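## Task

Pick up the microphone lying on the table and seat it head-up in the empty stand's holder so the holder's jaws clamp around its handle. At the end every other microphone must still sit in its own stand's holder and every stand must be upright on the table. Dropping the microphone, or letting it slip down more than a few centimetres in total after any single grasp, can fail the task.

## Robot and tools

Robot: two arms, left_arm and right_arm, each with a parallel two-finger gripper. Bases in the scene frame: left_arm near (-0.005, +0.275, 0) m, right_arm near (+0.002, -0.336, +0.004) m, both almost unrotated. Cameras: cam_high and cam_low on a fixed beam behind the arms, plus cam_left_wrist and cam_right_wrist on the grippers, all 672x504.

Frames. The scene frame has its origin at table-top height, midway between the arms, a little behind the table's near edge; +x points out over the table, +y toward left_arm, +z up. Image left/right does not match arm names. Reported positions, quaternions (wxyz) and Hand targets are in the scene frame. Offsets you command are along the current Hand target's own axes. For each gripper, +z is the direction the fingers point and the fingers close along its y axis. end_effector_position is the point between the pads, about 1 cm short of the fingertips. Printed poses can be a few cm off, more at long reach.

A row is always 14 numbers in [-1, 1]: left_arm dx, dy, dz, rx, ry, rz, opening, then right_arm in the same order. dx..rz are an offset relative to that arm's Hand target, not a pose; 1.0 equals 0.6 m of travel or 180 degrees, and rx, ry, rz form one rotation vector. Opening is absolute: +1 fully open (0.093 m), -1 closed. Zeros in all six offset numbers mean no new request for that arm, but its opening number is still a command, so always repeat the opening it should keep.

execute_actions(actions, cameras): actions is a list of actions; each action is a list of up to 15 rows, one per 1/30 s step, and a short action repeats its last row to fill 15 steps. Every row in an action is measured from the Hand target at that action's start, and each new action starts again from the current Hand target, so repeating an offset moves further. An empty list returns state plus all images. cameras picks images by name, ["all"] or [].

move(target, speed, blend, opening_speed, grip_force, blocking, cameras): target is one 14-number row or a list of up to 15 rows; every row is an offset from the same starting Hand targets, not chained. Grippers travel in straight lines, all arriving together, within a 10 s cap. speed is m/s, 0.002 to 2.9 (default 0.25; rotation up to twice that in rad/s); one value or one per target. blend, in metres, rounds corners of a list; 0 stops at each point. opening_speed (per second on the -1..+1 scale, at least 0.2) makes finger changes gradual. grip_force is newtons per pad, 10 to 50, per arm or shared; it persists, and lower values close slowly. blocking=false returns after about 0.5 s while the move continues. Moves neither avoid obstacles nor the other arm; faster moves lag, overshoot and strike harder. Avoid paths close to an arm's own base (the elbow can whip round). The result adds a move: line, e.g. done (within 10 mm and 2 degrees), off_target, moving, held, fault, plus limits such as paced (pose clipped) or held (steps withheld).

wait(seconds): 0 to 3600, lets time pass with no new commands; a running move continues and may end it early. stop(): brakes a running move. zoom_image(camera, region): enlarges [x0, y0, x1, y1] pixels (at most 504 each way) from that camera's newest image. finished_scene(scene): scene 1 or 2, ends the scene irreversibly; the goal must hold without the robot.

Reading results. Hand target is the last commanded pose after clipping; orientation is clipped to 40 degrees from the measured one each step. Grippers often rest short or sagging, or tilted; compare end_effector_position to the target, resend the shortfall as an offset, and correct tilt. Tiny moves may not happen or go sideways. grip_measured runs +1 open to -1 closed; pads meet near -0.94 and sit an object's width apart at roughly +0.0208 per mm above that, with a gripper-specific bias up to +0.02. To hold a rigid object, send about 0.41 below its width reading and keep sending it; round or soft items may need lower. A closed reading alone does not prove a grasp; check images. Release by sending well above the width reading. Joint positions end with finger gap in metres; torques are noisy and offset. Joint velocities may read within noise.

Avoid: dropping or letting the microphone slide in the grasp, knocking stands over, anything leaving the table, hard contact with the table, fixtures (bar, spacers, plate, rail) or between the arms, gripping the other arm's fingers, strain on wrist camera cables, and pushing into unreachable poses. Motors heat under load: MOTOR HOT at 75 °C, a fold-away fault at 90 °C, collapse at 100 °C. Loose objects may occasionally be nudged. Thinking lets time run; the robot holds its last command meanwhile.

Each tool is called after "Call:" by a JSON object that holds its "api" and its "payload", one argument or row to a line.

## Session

Call:
{"api": "execute_actions", "payload": {
  "actions": []
}}

Call:
{"api": "zoom_image", "payload": {
  "camera": "cam_high",
  "region": [130, 160, 570, 420]
}}

Scene clock: 0.00 s.
left_arm: end_effector_position=(+0.1931, +0.3622, +0.1965) grip_measured=+1.000 end_effector_quat_wxyz=(+0.532, +0.005, +0.815, +0.230) | right_arm: end_effector_position=(+0.3168, -0.3625, +0.1497) grip_measured=+1.000 end_effector_quat_wxyz=(+0.657, +0.051, +0.750, +0.062)
Joint positions: left_arm=[0.447 0.192 0.417 -0.556 0.029 0.429 0.093] | right_arm=[-0.235 1.043 0.093 0.813 -0.231 0.129 0.093]
Joint velocities: within noise
Joint torques (N m): no reading
Motor temperatures (°C): left_arm=[33 36 38 35 31 33 30] | right_arm=[32 44 43 31 31 32 31]
Heat: left arm: 38 °C; right arm: 44 °C.
Hand target: left_arm +0.1938, +0.3618, +0.2028; +0.539, +0.005, +0.810, +0.231 | right_arm +0.3197, -0.3622, +0.1613; +0.671, +0.044, +0.738, +0.061
Tool commands: left_gripper/opening=+1.0 right_gripper/opening=+1.0

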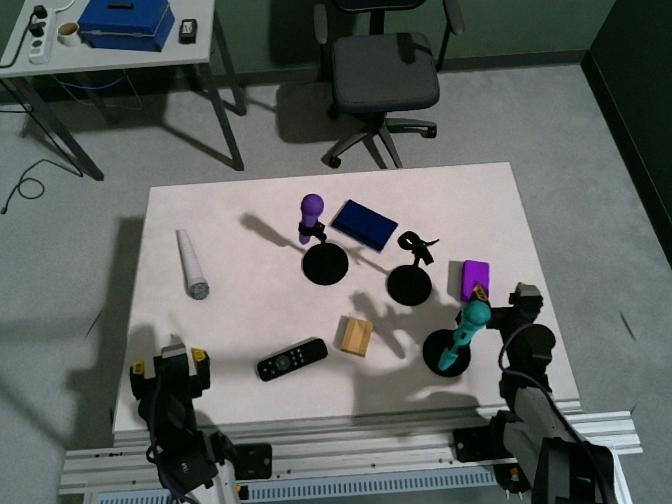

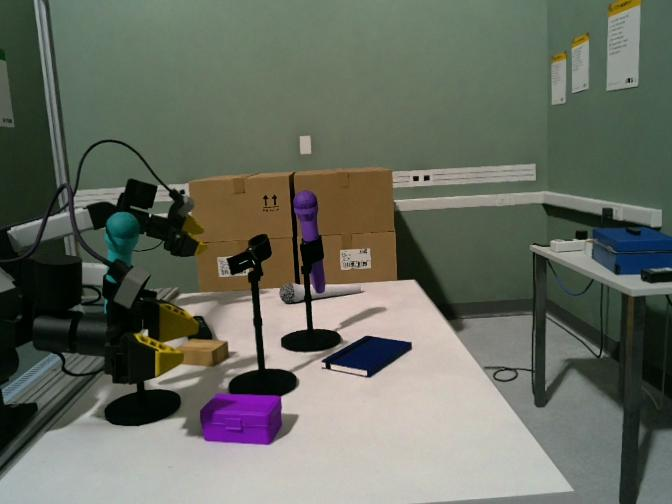

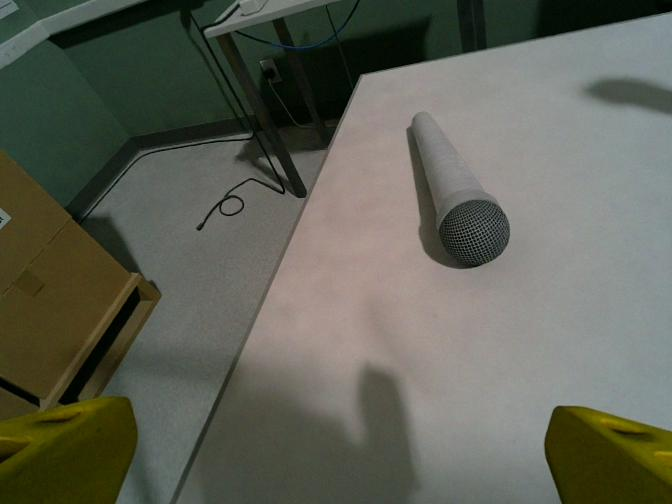

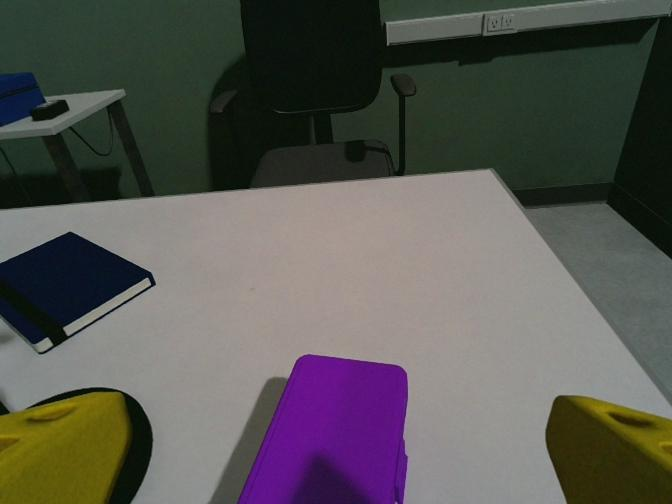

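Scaled by 1.145.

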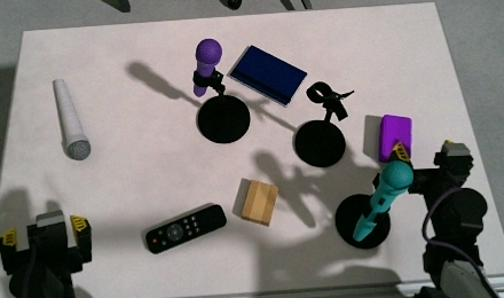

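Call:
{"api": "zoom_image", "payload": {
  "camera": "cam_high",
  "region": [380, 220, 450, 310]
}}

Call:
{"api": "zoom_image", "payload": {
  "camera": "cam_low",
  "region": [215, 220, 305, 400]
}}

Call:
{"api": "zoom_image", "payload": {
  "camera": "cam_low",
  "region": [260, 180, 350, 290]
}}

Call:
{"api": "zoom_image", "payload": {
  "camera": "cam_high",
  "region": [280, 180, 350, 260]
}}

Scaled by 5.600.

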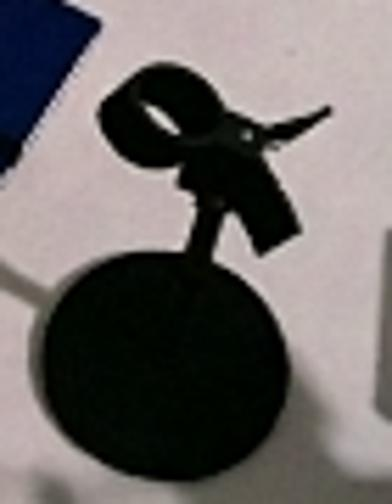

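Scaled by 2.800.

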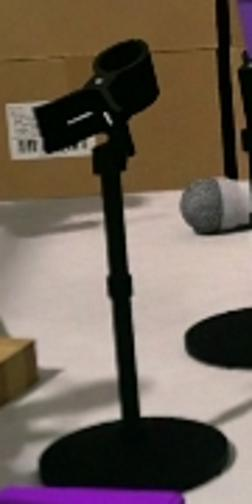

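Scaled by 4.582.

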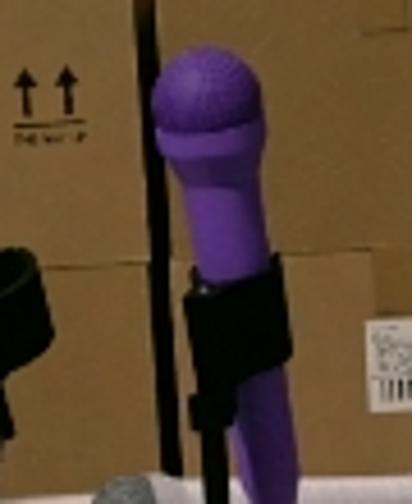

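Scaled by 6.300.

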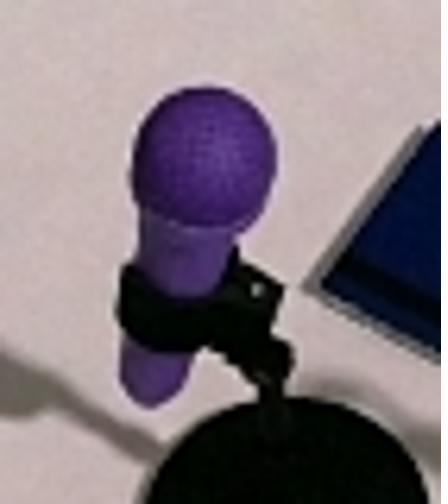

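Call:
{"api": "move", "payload": {
  "target": [
    [0,0,0,0,0,0,1,-0.33,-0.1,0,0,0,0,1],
    [-0.015,-0.07,0.352,0.071,0.396,-0.128,1,-0.33,-0.1,0,-0.33,0,0,1]
  ],
  "speed": 0.4,
  "blend": [0.03,0],
  "cameras": ["cam_high","cam_left_wrist","cam_right_wrist"]
}}

Scene clock: 90.70 s.
left_arm: end_effector_position=(+0.3894, +0.3980, +0.1283) grip_measured=+1.000 end_effector_quat_wxyz=(-0.002, -0.215, +0.977, +0.003) | right_arm: end_effector_position=(+0.3407, -0.4504, +0.3349) grip_measured=+1.000 end_effector_quat_wxyz=(+0.620, -0.170, +0.686, +0.342)
Joint positions: left_arm=[0.31 2.144 2.054 -1.481 -0.009 -0.137 0.093] | right_arm=[-0.842 1.465 1.098 0.175 -1.561 0.073 0.093]
Joint torques (N m): left_arm=[0.96 -12.59 9.21 0.2 0.11 0.05] | right_arm=[0.09 -4.85 8.42 1.92 -0.39 -0.33]
Motor temperatures (°C): left_arm=[33 37 46 45 31 33 30] | right_arm=[32 43 47 41 31 32 30]
Heat: left arm: 46 °C; right arm: 47 °C.
Hand target: left_arm +0.3926, +0.3998, +0.1290; +0.000, -0.225, +0.974, +0.000 | right_arm +0.3399, -0.4508, +0.3472; +0.604, -0.294, +0.611, +0.419
Off the commanded pose: left_arm 0.004 m, 1 deg | right_arm 0.012 m, 19 deg.
joint sent to its limit (right arm) — joint 5 (wrist yaw), lower limit. The joint targets are off in orientation, not in position.
move: off_target (right_arm)

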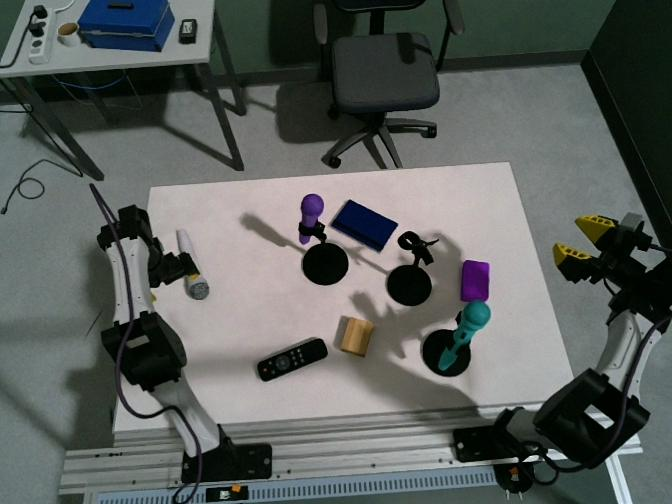

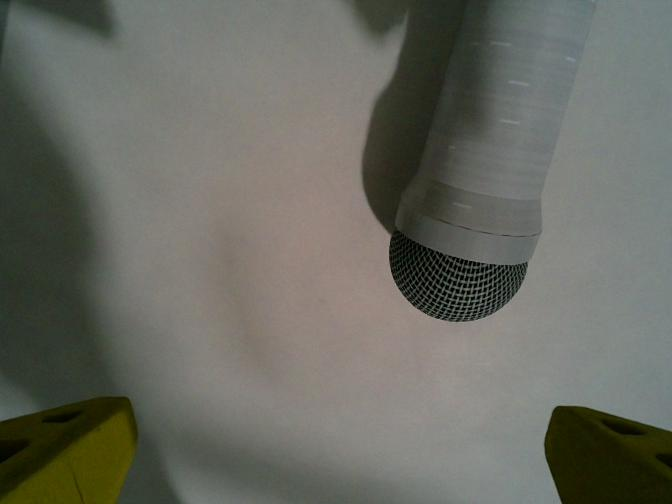

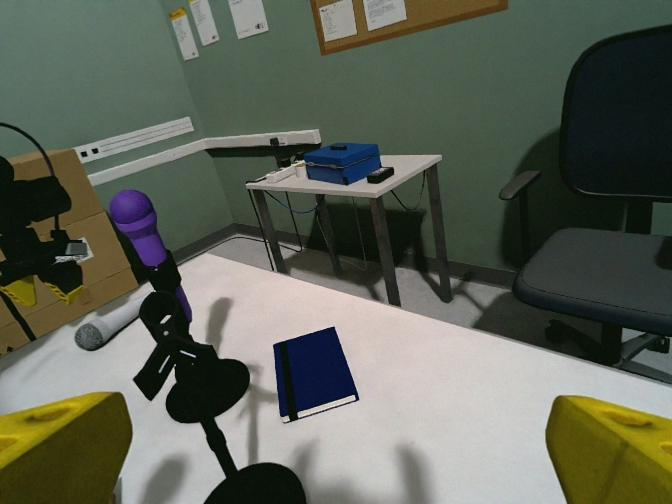

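Call:
{"api": "move", "payload": {
  "target": [-0.1,-0.092,0.067,0,0,0.05,1,0,0,0,0,0,0,1],
  "cameras": ["cam_high","cam_left_wrist"]
}}

Call:
{"api": "zoom_image", "payload": {
  "camera": "cam_high",
  "region": [100, 190, 260, 320]
}}

Scene clock: 114.50 s.
left_arm: end_effector_position=(+0.4684, +0.3745, +0.0834) grip_measured=+1.000 end_effector_quat_wxyz=(+0.005, -0.152, +0.988, +0.001) | right_arm: end_effector_position=(+0.3407, -0.4504, +0.3349) grip_measured=+1.000 end_effector_quat_wxyz=(+0.620, -0.170, +0.686, +0.342)
Joint positions: left_arm=[0.217 2.529 2.541 -1.57 -0.006 -0.1 0.093] | right_arm=[-0.842 1.465 1.098 0.175 -1.561 0.073 0.093]
Joint torques (N m): left_arm=[0.73 -16.58 8.79 0.13 0.05 0.25] | right_arm=[0.27 -4.9 8.51 1.86 -0.42 -0.35]
Motor temperatures (°C): left_arm=[33 48 45 39 31 33 30] | right_arm=[32 45 48 39 32 32 30]
Heat: left arm: 48 °C; right arm: 48 °C.
Hand target: left_arm +0.4707, +0.3765, +0.0887; +0.000, -0.148, +0.989, +0.000 | right_arm +0.3399, -0.4508, +0.3472; +0.604, -0.294, +0.611, +0.419
Off the commanded pose: left_arm 0.006 m, 1 deg | right_arm 0.012 m, 19 deg.
joint sent to its limit (left arm) — joint 4 (wrist pitch), lower limit. The joint targets still meet the commanded pose.
joint sent to its limit (right arm) — joint 5 (wrist yaw), lower limit. The joint targets are off in orientation, not in position.
move: done

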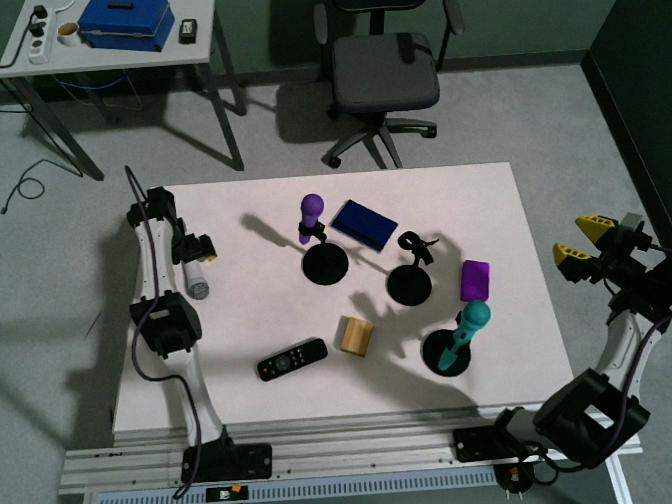

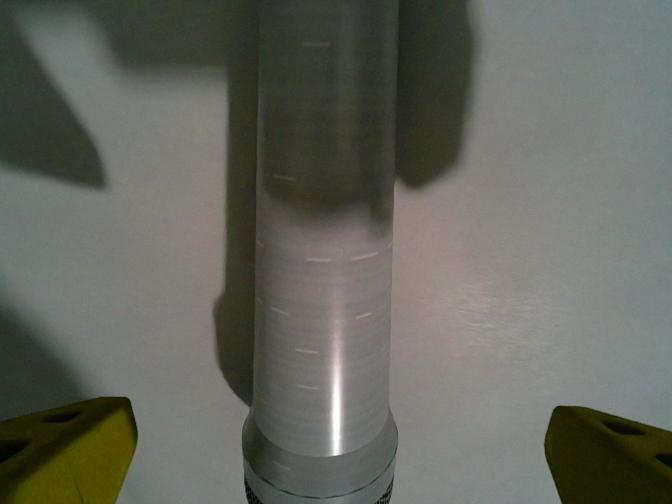

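Scaled by 3.150.

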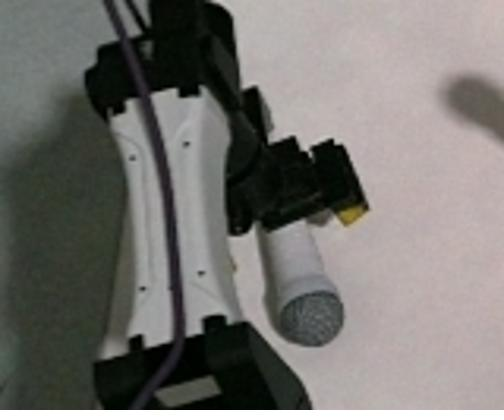

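Call:
{"api": "move", "payload": {
  "target": [
    [0,0.006,0.098,0,0,0,1,0,0,0,0,0,0,1],
    [0,0.006,0.098,0,0,0,-0.85,0,0,0,0,0,0,1],
    [0,0.006,-0.03,0,0,0,-0.85,0,0,0,0,0,0,1],
    [0.195,-0.123,-0.03,0,0,-0.517,-0.85,0,0,0,0,0,0,1]
  ],
  "speed": 0.3,
  "opening_speed": 1.5,
  "blend": [0,0,0.02,0],
  "cameras": ["cam_high","cam_low","cam_left_wrist"]
}}

Scene clock: 133.30 s.
left_arm: end_effector_position=(+0.3801, +0.2725, +0.0876) grip_measured=-0.202 end_effector_quat_wxyz=(+0.017, +0.815, -0.579, -0.018) | right_arm: end_effector_position=(+0.3407, -0.4504, +0.3349) grip_measured=+1.000 end_effector_quat_wxyz=(+0.620, -0.170, +0.686, +0.342)
Joint positions: left_arm=[0.006 2.062 1.764 -1.319 0.003 -1.913 0.036] | right_arm=[-0.842 1.465 1.098 0.175 -1.561 0.073 0.093]
Joint torques (N m): left_arm=[0.43 -18.13 6.63 -0.01 -0.11 -0.08] | right_arm=[0.14 -4.97 8.17 1.91 -0.41 -0.37]
Motor temperatures (°C): left_arm=[33 60 45 38 31 33 31] | right_arm=[32 45 49 38 32 32 30]
Heat: left arm: 60 °C; right arm: 49 °C.
Hand target: left_arm +0.3804, +0.2717, +0.1066; +0.000, +0.819, -0.573, +0.000 | right_arm +0.3399, -0.4508, +0.3472; +0.604, -0.294, +0.611, +0.419
Off the commanded pose: left_arm 0.019 m, 3 deg | right_arm 0.012 m, 19 deg.
joint sent to its limit (right arm) — joint 5 (wrist yaw), lower limit. The joint targets are off in orientation, not in position.
move: off_target (left_arm); target 2's new opening was sent with left_arm's hand 0.013 m and 4 deg from that target

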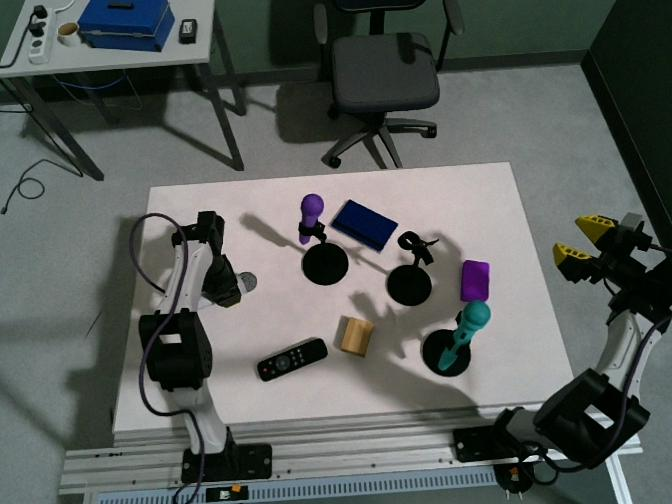

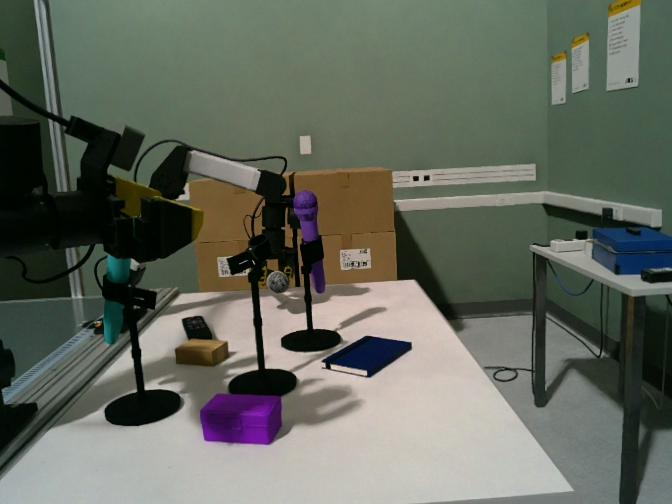

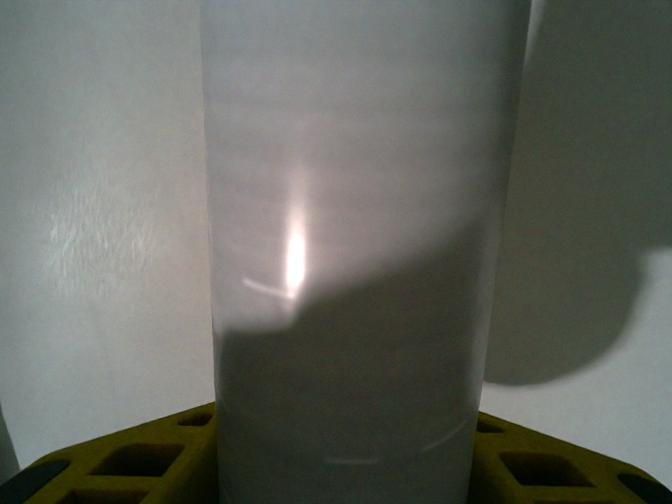

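Call:
{"api": "move", "payload": {
  "target": [0,0,0.1,0,0,0,-0.85,0,0,0,0,0,0,1],
  "speed": 0.12,
  "cameras": ["cam_low"]
}}

Call:
{"api": "zoom_image", "payload": {
  "camera": "cam_low",
  "region": [220, 230, 340, 330]
}}

Scene clock: 140.07 s.
left_arm: end_effector_position=(+0.3779, +0.2723, +0.0405) grip_measured=-0.202 end_effector_quat_wxyz=(+0.010, +0.816, -0.578, -0.007) | right_arm: end_effector_position=(+0.3407, -0.4504, +0.3349) grip_measured=+1.000 end_effector_quat_wxyz=(+0.620, -0.170, +0.686, +0.342)
Joint positions: left_arm=[0.006 2.057 1.568 -1.102 0.003 -1.915 0.036] | right_arm=[-0.842 1.465 1.098 0.175 -1.561 0.073 0.093]
Joint torques (N m): left_arm=[0.24 -14.52 6.64 0.07 -0.09 -0.03] | right_arm=[0.28 -4.79 8.32 1.93 -0.4 -0.41]
Motor temperatures (°C): left_arm=[33 60 45 38 31 33 31] | right_arm=[32 45 49 38 32 32 30]
Heat: left arm: 60 °C; right arm: 49 °C.
Hand target: left_arm +0.3803, +0.2717, +0.0466; +0.000, +0.819, -0.573, +0.000 | right_arm +0.3399, -0.4508, +0.3472; +0.604, -0.294, +0.611, +0.419
Off the commanded pose: left_arm 0.007 m, 2 deg | right_arm 0.012 m, 19 deg.
joint sent to its limit (right arm) — joint 5 (wrist yaw), lower limit. The joint targets are off in orientation, not in position.
move: done

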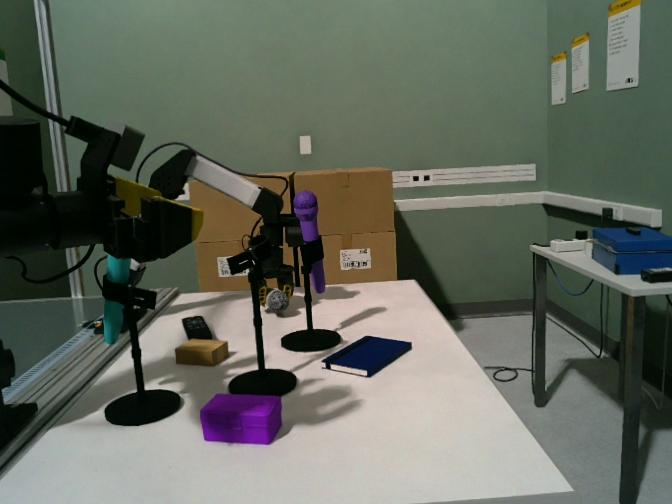

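Scaled by 4.200.

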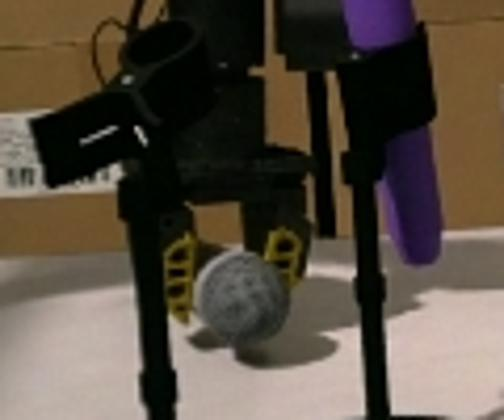

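Call:
{"api": "move", "payload": {
  "target": [
    [0,0,0.026,0,0,0,-0.85,0,0,0,0,0,0,1],
    [0,0,0.026,0,0,0,0.9,0,0,0,0,0,0,1],
    [0,0,-0.12,0,0,0,0.9,0,0,0,0,0,0,1],
    [0.02,0,-0.12,0,0,0.5,1,0,0,0,0,0,0,1],
    [0.045,0,-0.03,0,0,1.0,1,0,0,0,0,0,0,1]
  ],
  "speed": [0.08,0.1,0.2,0.4,0.4],
  "opening_speed": 1,
  "blend": [0,0,0.01,0.02,0],
  "cameras": ["cam_high","cam_low","cam_left_wrist"]
}}

Scene clock: 160.30 s.
left_arm: end_effector_position=(+0.3878, +0.2484, +0.0706) grip_measured=+1.000 end_effector_quat_wxyz=(+0.000, +0.564, +0.826, +0.000) | right_arm: end_effector_position=(+0.3407, -0.4504, +0.3349) grip_measured=+1.000 end_effector_quat_wxyz=(+0.620, -0.170, +0.686, +0.342)
Joint positions: left_arm=[-0.058 2.055 1.686 -1.2 -0.005 1.128 0.093] | right_arm=[-0.842 1.465 1.098 0.175 -1.561 0.073 0.093]
Joint torques (N m): left_arm=[0.1 -11.82 6.28 0.34 0.01 0.23] | right_arm=[0.18 -4.7 8.32 1.81 -0.38 -0.32]
Motor temperatures (°C): left_arm=[33 59 44 37 31 33 31] | right_arm=[32 45 50 38 32 32 30]
Heat: left arm: 59 °C; right arm: 50 °C.
Hand target: left_arm +0.3896, +0.2463, +0.0646; +0.000, +0.573, +0.819, +0.000 | right_arm +0.3399, -0.4508, +0.3472; +0.604, -0.294, +0.611, +0.419
Off the commanded pose: left_arm 0.007 m, 1 deg | right_arm 0.012 m, 19 deg.
joint sent to its limit (right arm) — joint 5 (wrist yaw), lower limit. The joint targets are off in orientation, not in position.
move: done; blend cut to 0 m at target 4

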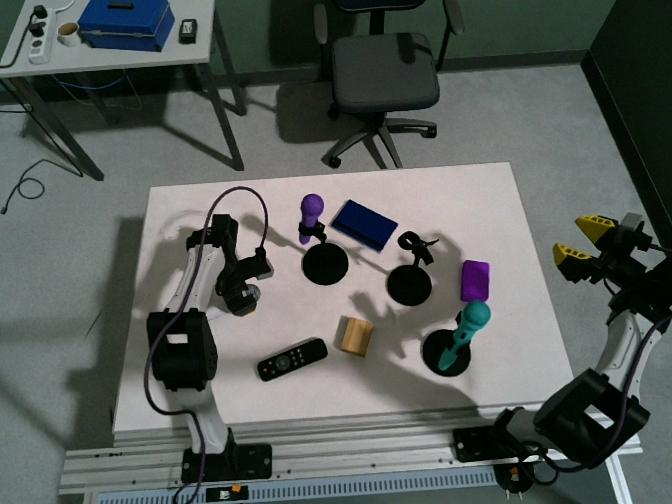

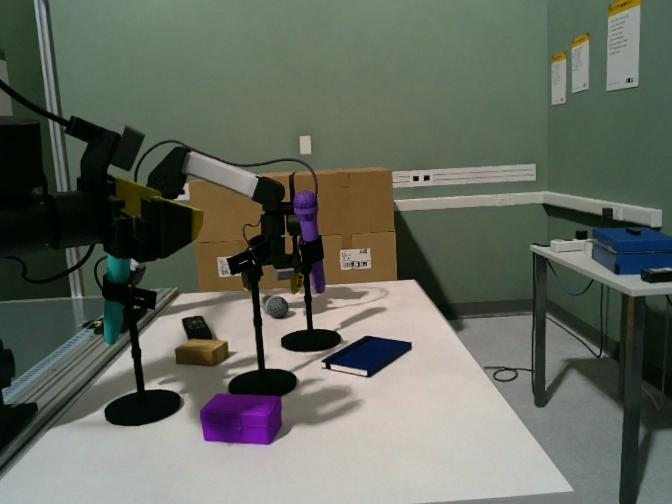

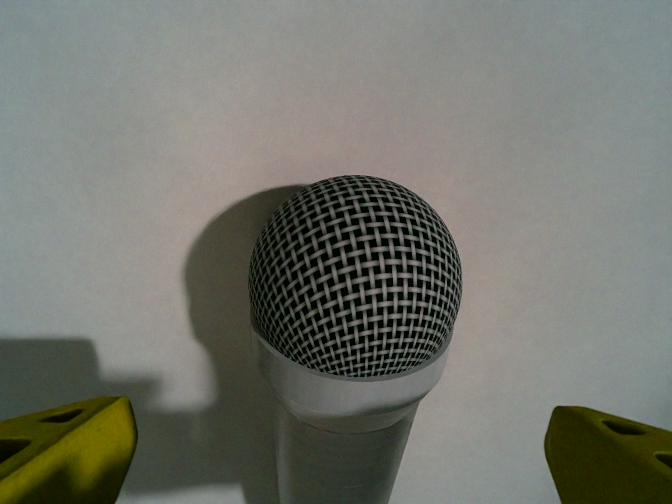

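Call:
{"api": "move", "payload": {
  "target": [
    [-0.015,-0.007,0.066,0,0,0,1,0,0,0,0,0,0,1],
    [-0.015,-0.007,0.066,0,0,0,-0.8,0,0,0,0,0,0,1],
    [-0.015,-0.007,-0.2,0,0,0,-0.8,0,0,0,0,0,0,1],
    [-0.012,-0.093,-0.70,-0.108,-0.491,-0.108,-0.8,0,0,0,0,0,0,1],
    [-0.45,-0.30,-0.708,-0.108,-0.491,-0.108,-0.8,0,0,0,0,0,0,1]
  ],
  "speed": [0.2,0.2,0.4,0.4,0.3],
  "opening_speed": 1.8,
  "blend": [0,0,0.03,0.02,0],
  "cameras": ["cam_high","cam_low","cam_left_wrist","cam_right_wrist"]
}}

Call:
{"api": "zoom_image", "payload": {
  "camera": "cam_right_wrist",
  "region": [90, 200, 290, 400]
}}

Scene clock: 193.80 s.
left_arm: end_effector_position=(+0.3089, -0.0691, +0.4374) grip_measured=-0.033 end_effector_quat_wxyz=(+0.594, +0.298, +0.703, -0.253) | right_arm: end_effector_position=(+0.3407, -0.4504, +0.3349) grip_measured=+1.000 end_effector_quat_wxyz=(+0.620, -0.170, +0.686, +0.342)
Joint positions: left_arm=[-0.842 1.483 1.657 -0.342 -0.051 -0.005 0.044] | right_arm=[-0.842 1.465 1.098 0.175 -1.561 0.073 0.093]
Joint torques (N m): left_arm=[0.8 -8.91 12.4 3.71 -0.14 0.21] | right_arm=[0.36 -4.7 8.34 1.86 -0.36 -0.38]
Motor temperatures (°C): left_arm=[33 56 44 38 31 33 31] | right_arm=[32 45 51 38 32 32 30]
Heat: left arm: 56 °C; right arm: 51 °C.
Hand target: left_arm +0.3131, -0.0691, +0.4893; +0.652, +0.272, +0.653, -0.271 | right_arm +0.3399, -0.4508, +0.3472; +0.604, -0.294, +0.611, +0.419
Off the commanded pose: left_arm 0.052 m, 9 deg | right_arm 0.012 m, 19 deg.
joint sent to its limit (right arm) — joint 5 (wrist yaw), lower limit. The joint targets are off in orientation, not in position.
move: off_target (left_arm)

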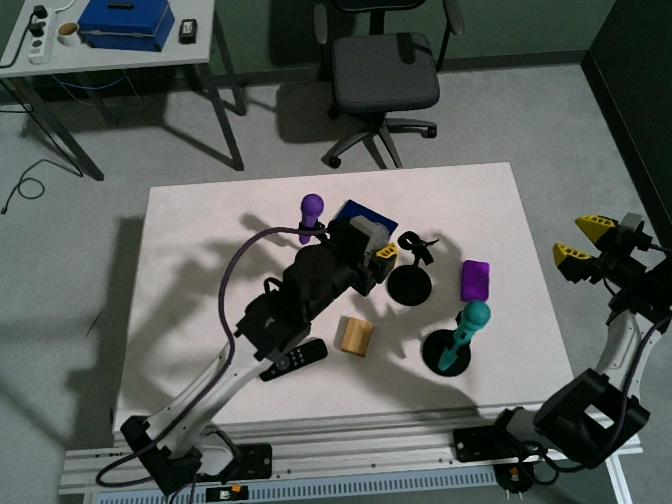

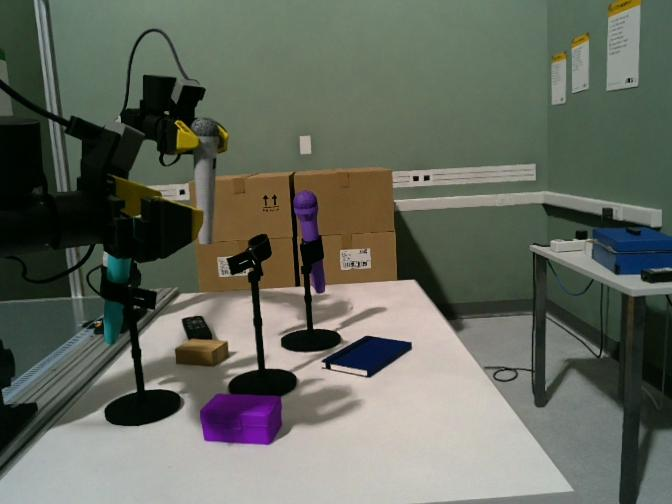

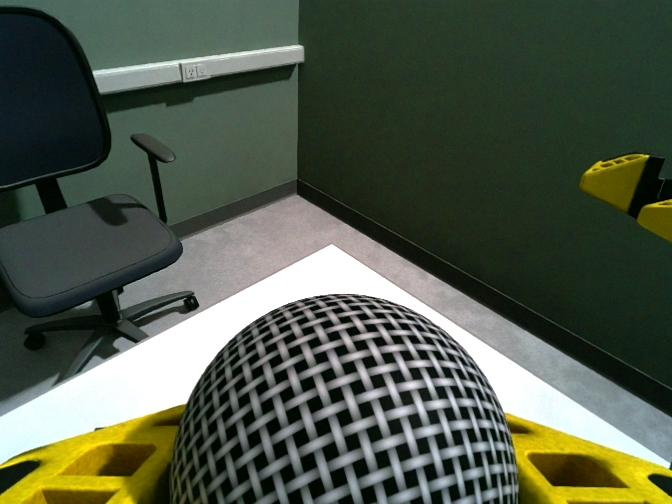

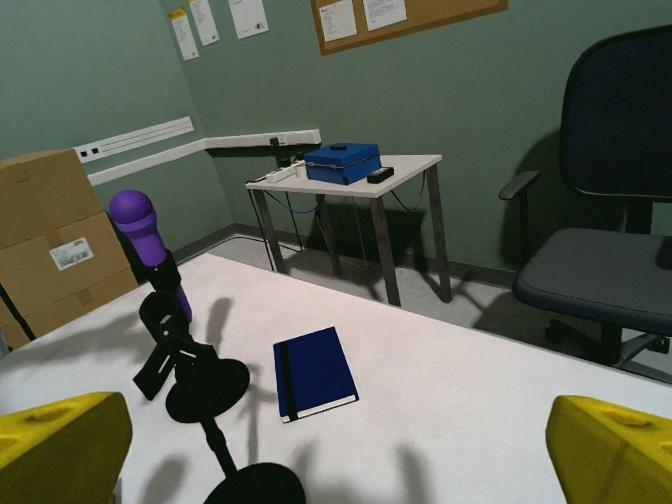

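Scaled by 2.520.

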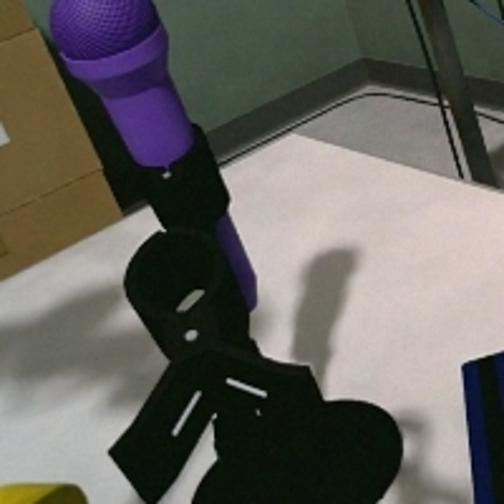

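Call:
{"api": "move", "payload": {
  "target": [
    [-0.08,0,0,0.139,0.05,0.044,-0.8,0,0,0,0,0,0,1],
    [-0.06,-0.111,0.316,0.139,0.05,0.044,-0.8,0,0,0,0,0,0,1]
  ],
  "blend": [0.02,0],
  "cameras": ["cam_high","cam_low","cam_right_wrist"]
}}

Call:
{"api": "zoom_image", "payload": {
  "camera": "cam_right_wrist",
  "region": [60, 150, 310, 400]
}}

Call:
{"api": "zoom_image", "payload": {
  "camera": "cam_low",
  "region": [180, 100, 340, 300]
}}

Call:
{"api": "zoom_image", "payload": {
  "camera": "cam_high",
  "region": [360, 180, 470, 300]
}}

Scene clock: 254.07 s.
left_arm: end_effector_position=(+0.3995, -0.2467, +0.4731) grip_measured=-0.033 end_effector_quat_wxyz=(+0.668, +0.355, +0.539, -0.371) | right_arm: end_effector_position=(+0.3407, -0.4504, +0.3349) grip_measured=+1.000 end_effector_quat_wxyz=(+0.620, -0.170, +0.686, +0.342)
Joint positions: left_arm=[-0.844 2.443 2.836 -0.223 0.232 0.041 0.044] | right_arm=[-0.842 1.465 1.098 0.175 -1.561 0.073 0.093]
Joint torques (N m): left_arm=[0.05 -17.39 10.61 3.59 -0.23 0.03] | right_arm=[0.29 -4.77 8.4 1.87 -0.36 -0.32]
Motor temperatures (°C): left_arm=[33 50 54 57 31 33 33] | right_arm=[32 45 52 38 32 32 30]
Heat: left arm: 57 °C; right arm: 52 °C.
Hand target: left_arm +0.3995, -0.2506, +0.5249; +0.542, +0.471, +0.608, -0.339 | right_arm +0.3399, -0.4508, +0.3472; +0.604, -0.294, +0.611, +0.419
Off the commanded pose: left_arm 0.052 m, 21 deg | right_arm 0.012 m, 19 deg.
elbow stopped short (left arm): the move would have taken joint 3 (elbow) straighter than the controller allows.
joint sent to its limit (right arm) — joint 5 (wrist yaw), lower limit. The joint targets are off in orientation, not in position.
move: off_target (left_arm)

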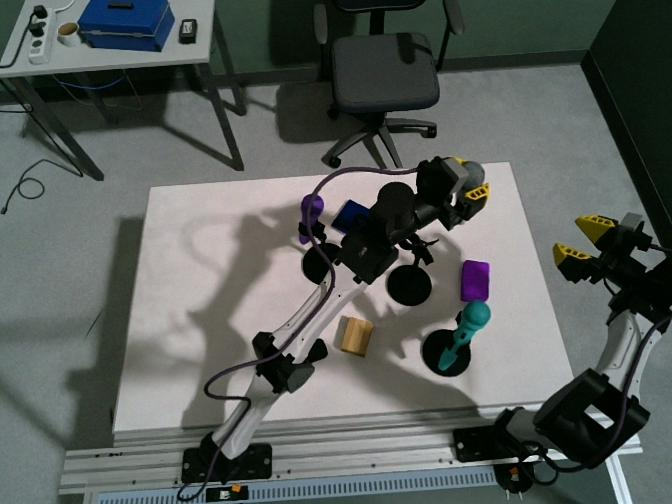

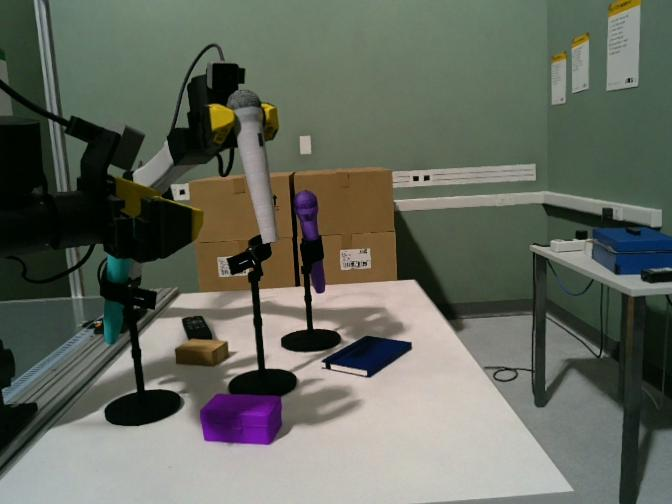

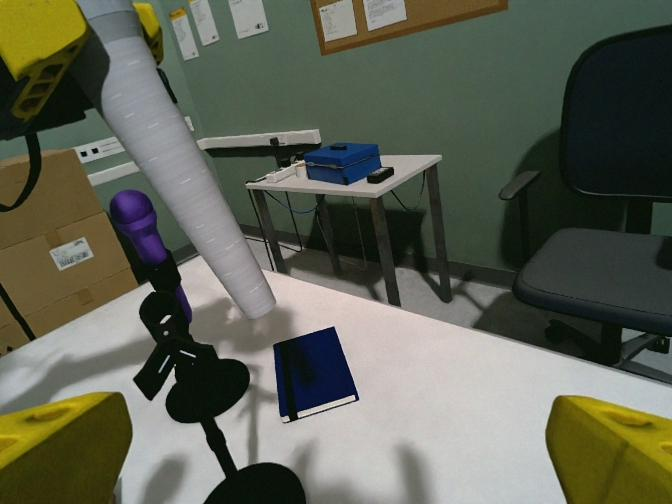

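Scaled by 2.016.

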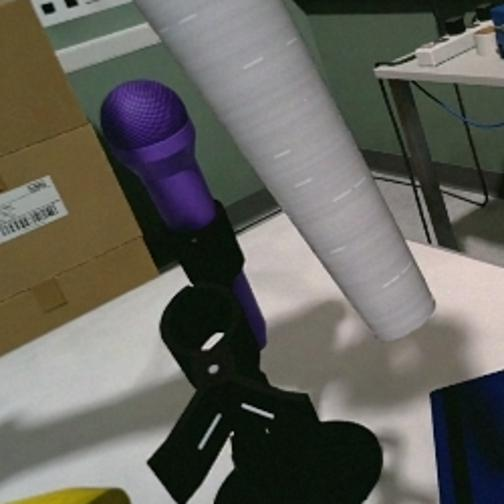

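Scaled by 2.520.

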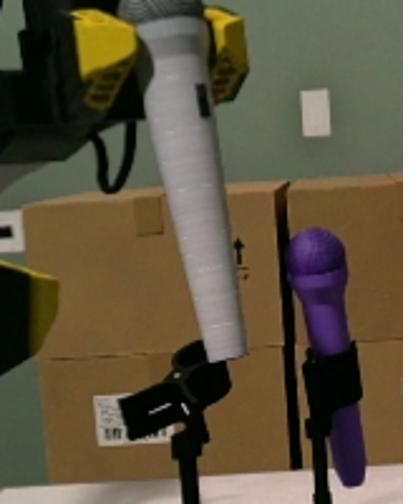

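Scaled by 4.200.

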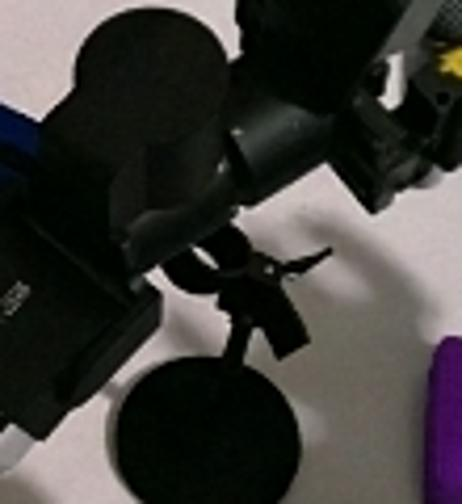

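Call:
{"api": "move", "payload": {
  "target": [0.083,-0.02,0.048,0,0,0,-0.8,0,0,0,0,0,0,1],
  "speed": 0.15,
  "cameras": ["cam_high","cam_low","cam_right_wrist"]
}}

Call:
{"api": "zoom_image", "payload": {
  "camera": "cam_right_wrist",
  "region": [60, 150, 310, 400]
}}

Call:
{"api": "zoom_image", "payload": {
  "camera": "cam_low",
  "region": [180, 100, 340, 300]
}}

Scene clock: 282.00 s.
left_arm: end_effector_position=(+0.4045, -0.2702, +0.4313) grip_measured=-0.033 end_effector_quat_wxyz=(+0.644, +0.369, +0.558, -0.371) | right_arm: end_effector_position=(+0.3407, -0.4504, +0.3349) grip_measured=+1.000 end_effector_quat_wxyz=(+0.620, -0.170, +0.686, +0.342)
Joint positions: left_arm=[-0.86 2.504 2.83 -0.22 0.233 0.042 0.044] | right_arm=[-0.842 1.465 1.098 0.175 -1.561 0.073 0.093]
Joint torques (N m): left_arm=[0.06 -18.03 11.34 2.97 -0.02 0.24] | right_arm=[0.17 -4.71 8.34 1.88 -0.39 -0.37]
Motor temperatures (°C): left_arm=[33 61 53 65 31 33 34] | right_arm=[32 45 52 38 32 32 30]
Heat: left arm: 65 °C; right arm: 52 °C.
Hand target: left_arm +0.3996, -0.2710, +0.4697; +0.542, +0.471, +0.608, -0.339 | right_arm +0.3399, -0.4508, +0.3472; +0.604, -0.294, +0.611, +0.419
Off the commanded pose: left_arm 0.039 m, 18 deg | right_arm 0.012 m, 19 deg.
elbow stopped short (left arm): the move would have taken joint 3 (elbow) straighter than the controller allows.
joint sent to its limit (right arm) — joint 5 (wrist yaw), lower limit. The joint targets are off in orientation, not in position.
move: off_target (left_arm)

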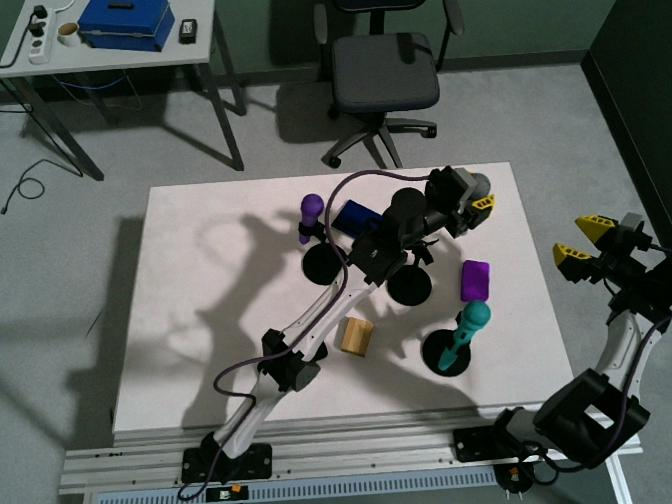

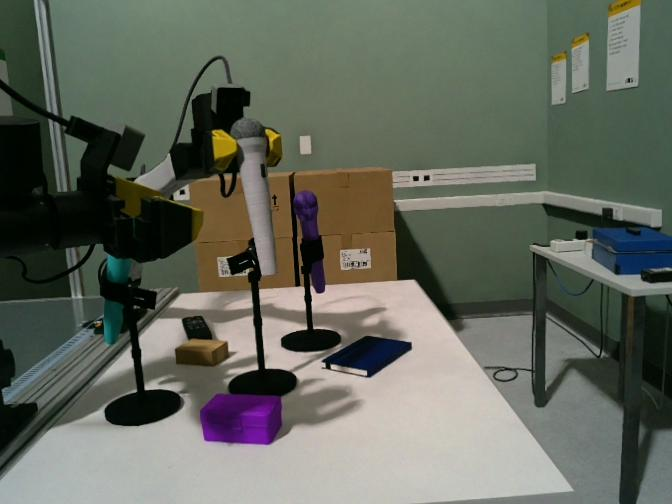

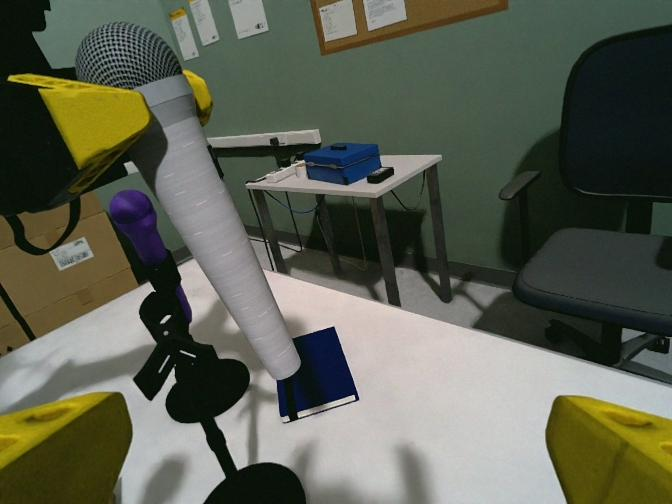

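Scaled by 2.016.

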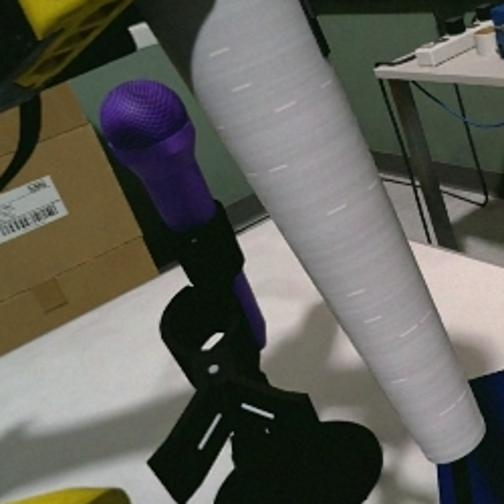

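Scaled by 2.520.

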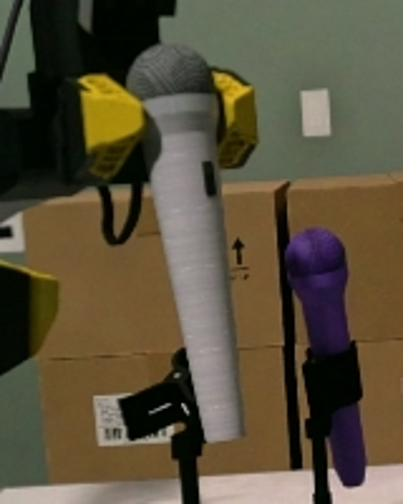

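Call:
{"api": "move", "payload": {
  "target": [
    [-0.026,0.02,-0.398,-0.14,-0.08,-0.044,-0.8,0,0,0,0,0,0,1],
    [-0.026,0.02,-0.398,-0.14,-0.08,-0.044,-0.8,-0.115,0,0,0,0,0,1],
    [-0.026,0.02,-0.398,-0.14,-0.08,-0.044,-0.8,-0.115,0.294,0.358,0,0,0,1]
  ],
  "blend": [0.02,0.02,0],
  "speed": 0.3,
  "cameras": ["cam_high","cam_low","cam_right_wrist"]
}}

Scene clock: 328.50 s.
left_arm: end_effector_position=(+0.3308, -0.0554, +0.5068) grip_measured=-0.033 end_effector_quat_wxyz=(+0.652, +0.271, +0.649, -0.284) | right_arm: end_effector_position=(+0.3018, -0.1910, +0.4551) grip_measured=+1.000 end_effector_quat_wxyz=(+0.595, -0.291, +0.613, +0.429)
Joint positions: left_arm=[-0.758 1.54 1.83 -0.281 0.035 -0.01 0.044] | right_arm=[-0.037 1.126 1.183 0.098 -1.071 0.321 0.093]
Joint torques (N m): left_arm=[0.66 -9.57 8.42 3.01 -0.12 0] | right_arm=[0.94 -3.21 6.54 1.59 0.19 -0.32]
Motor temperatures (°C): left_arm=[33 71 54 63 31 33 34] | right_arm=[32 44 53 38 32 32 30]
Heat: left arm: 71 °C; right arm: 53 °C.
Hand target: left_arm +0.3291, -0.0499, +0.5299; +0.678, +0.253, +0.625, -0.291 | right_arm +0.2999, -0.1907, +0.4602; +0.604, -0.294, +0.611, +0.419
Off the commanded pose: left_arm 0.024 m, 5 deg | right_arm 0.006 m, 2 deg.
move: off_target (left_arm)

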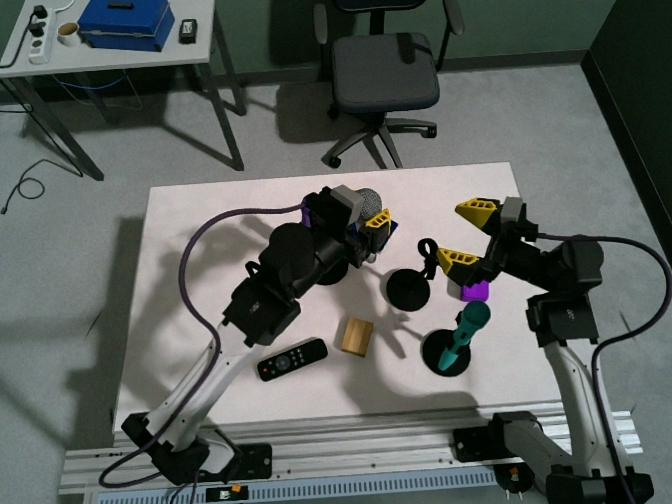

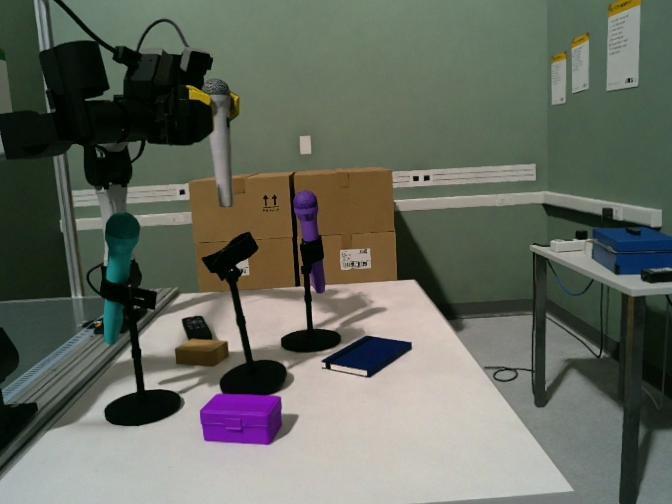

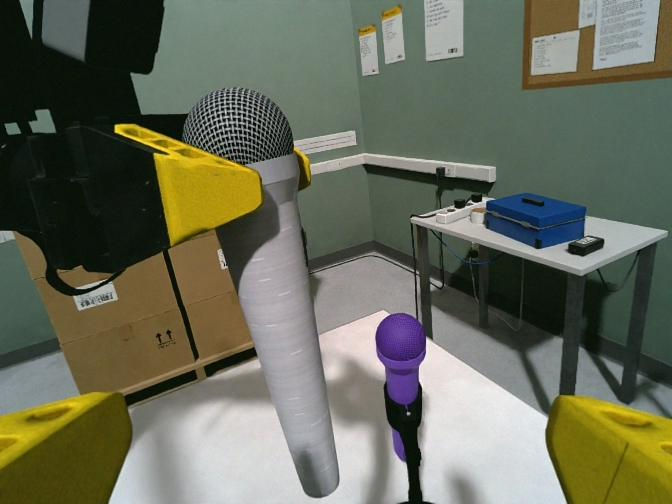

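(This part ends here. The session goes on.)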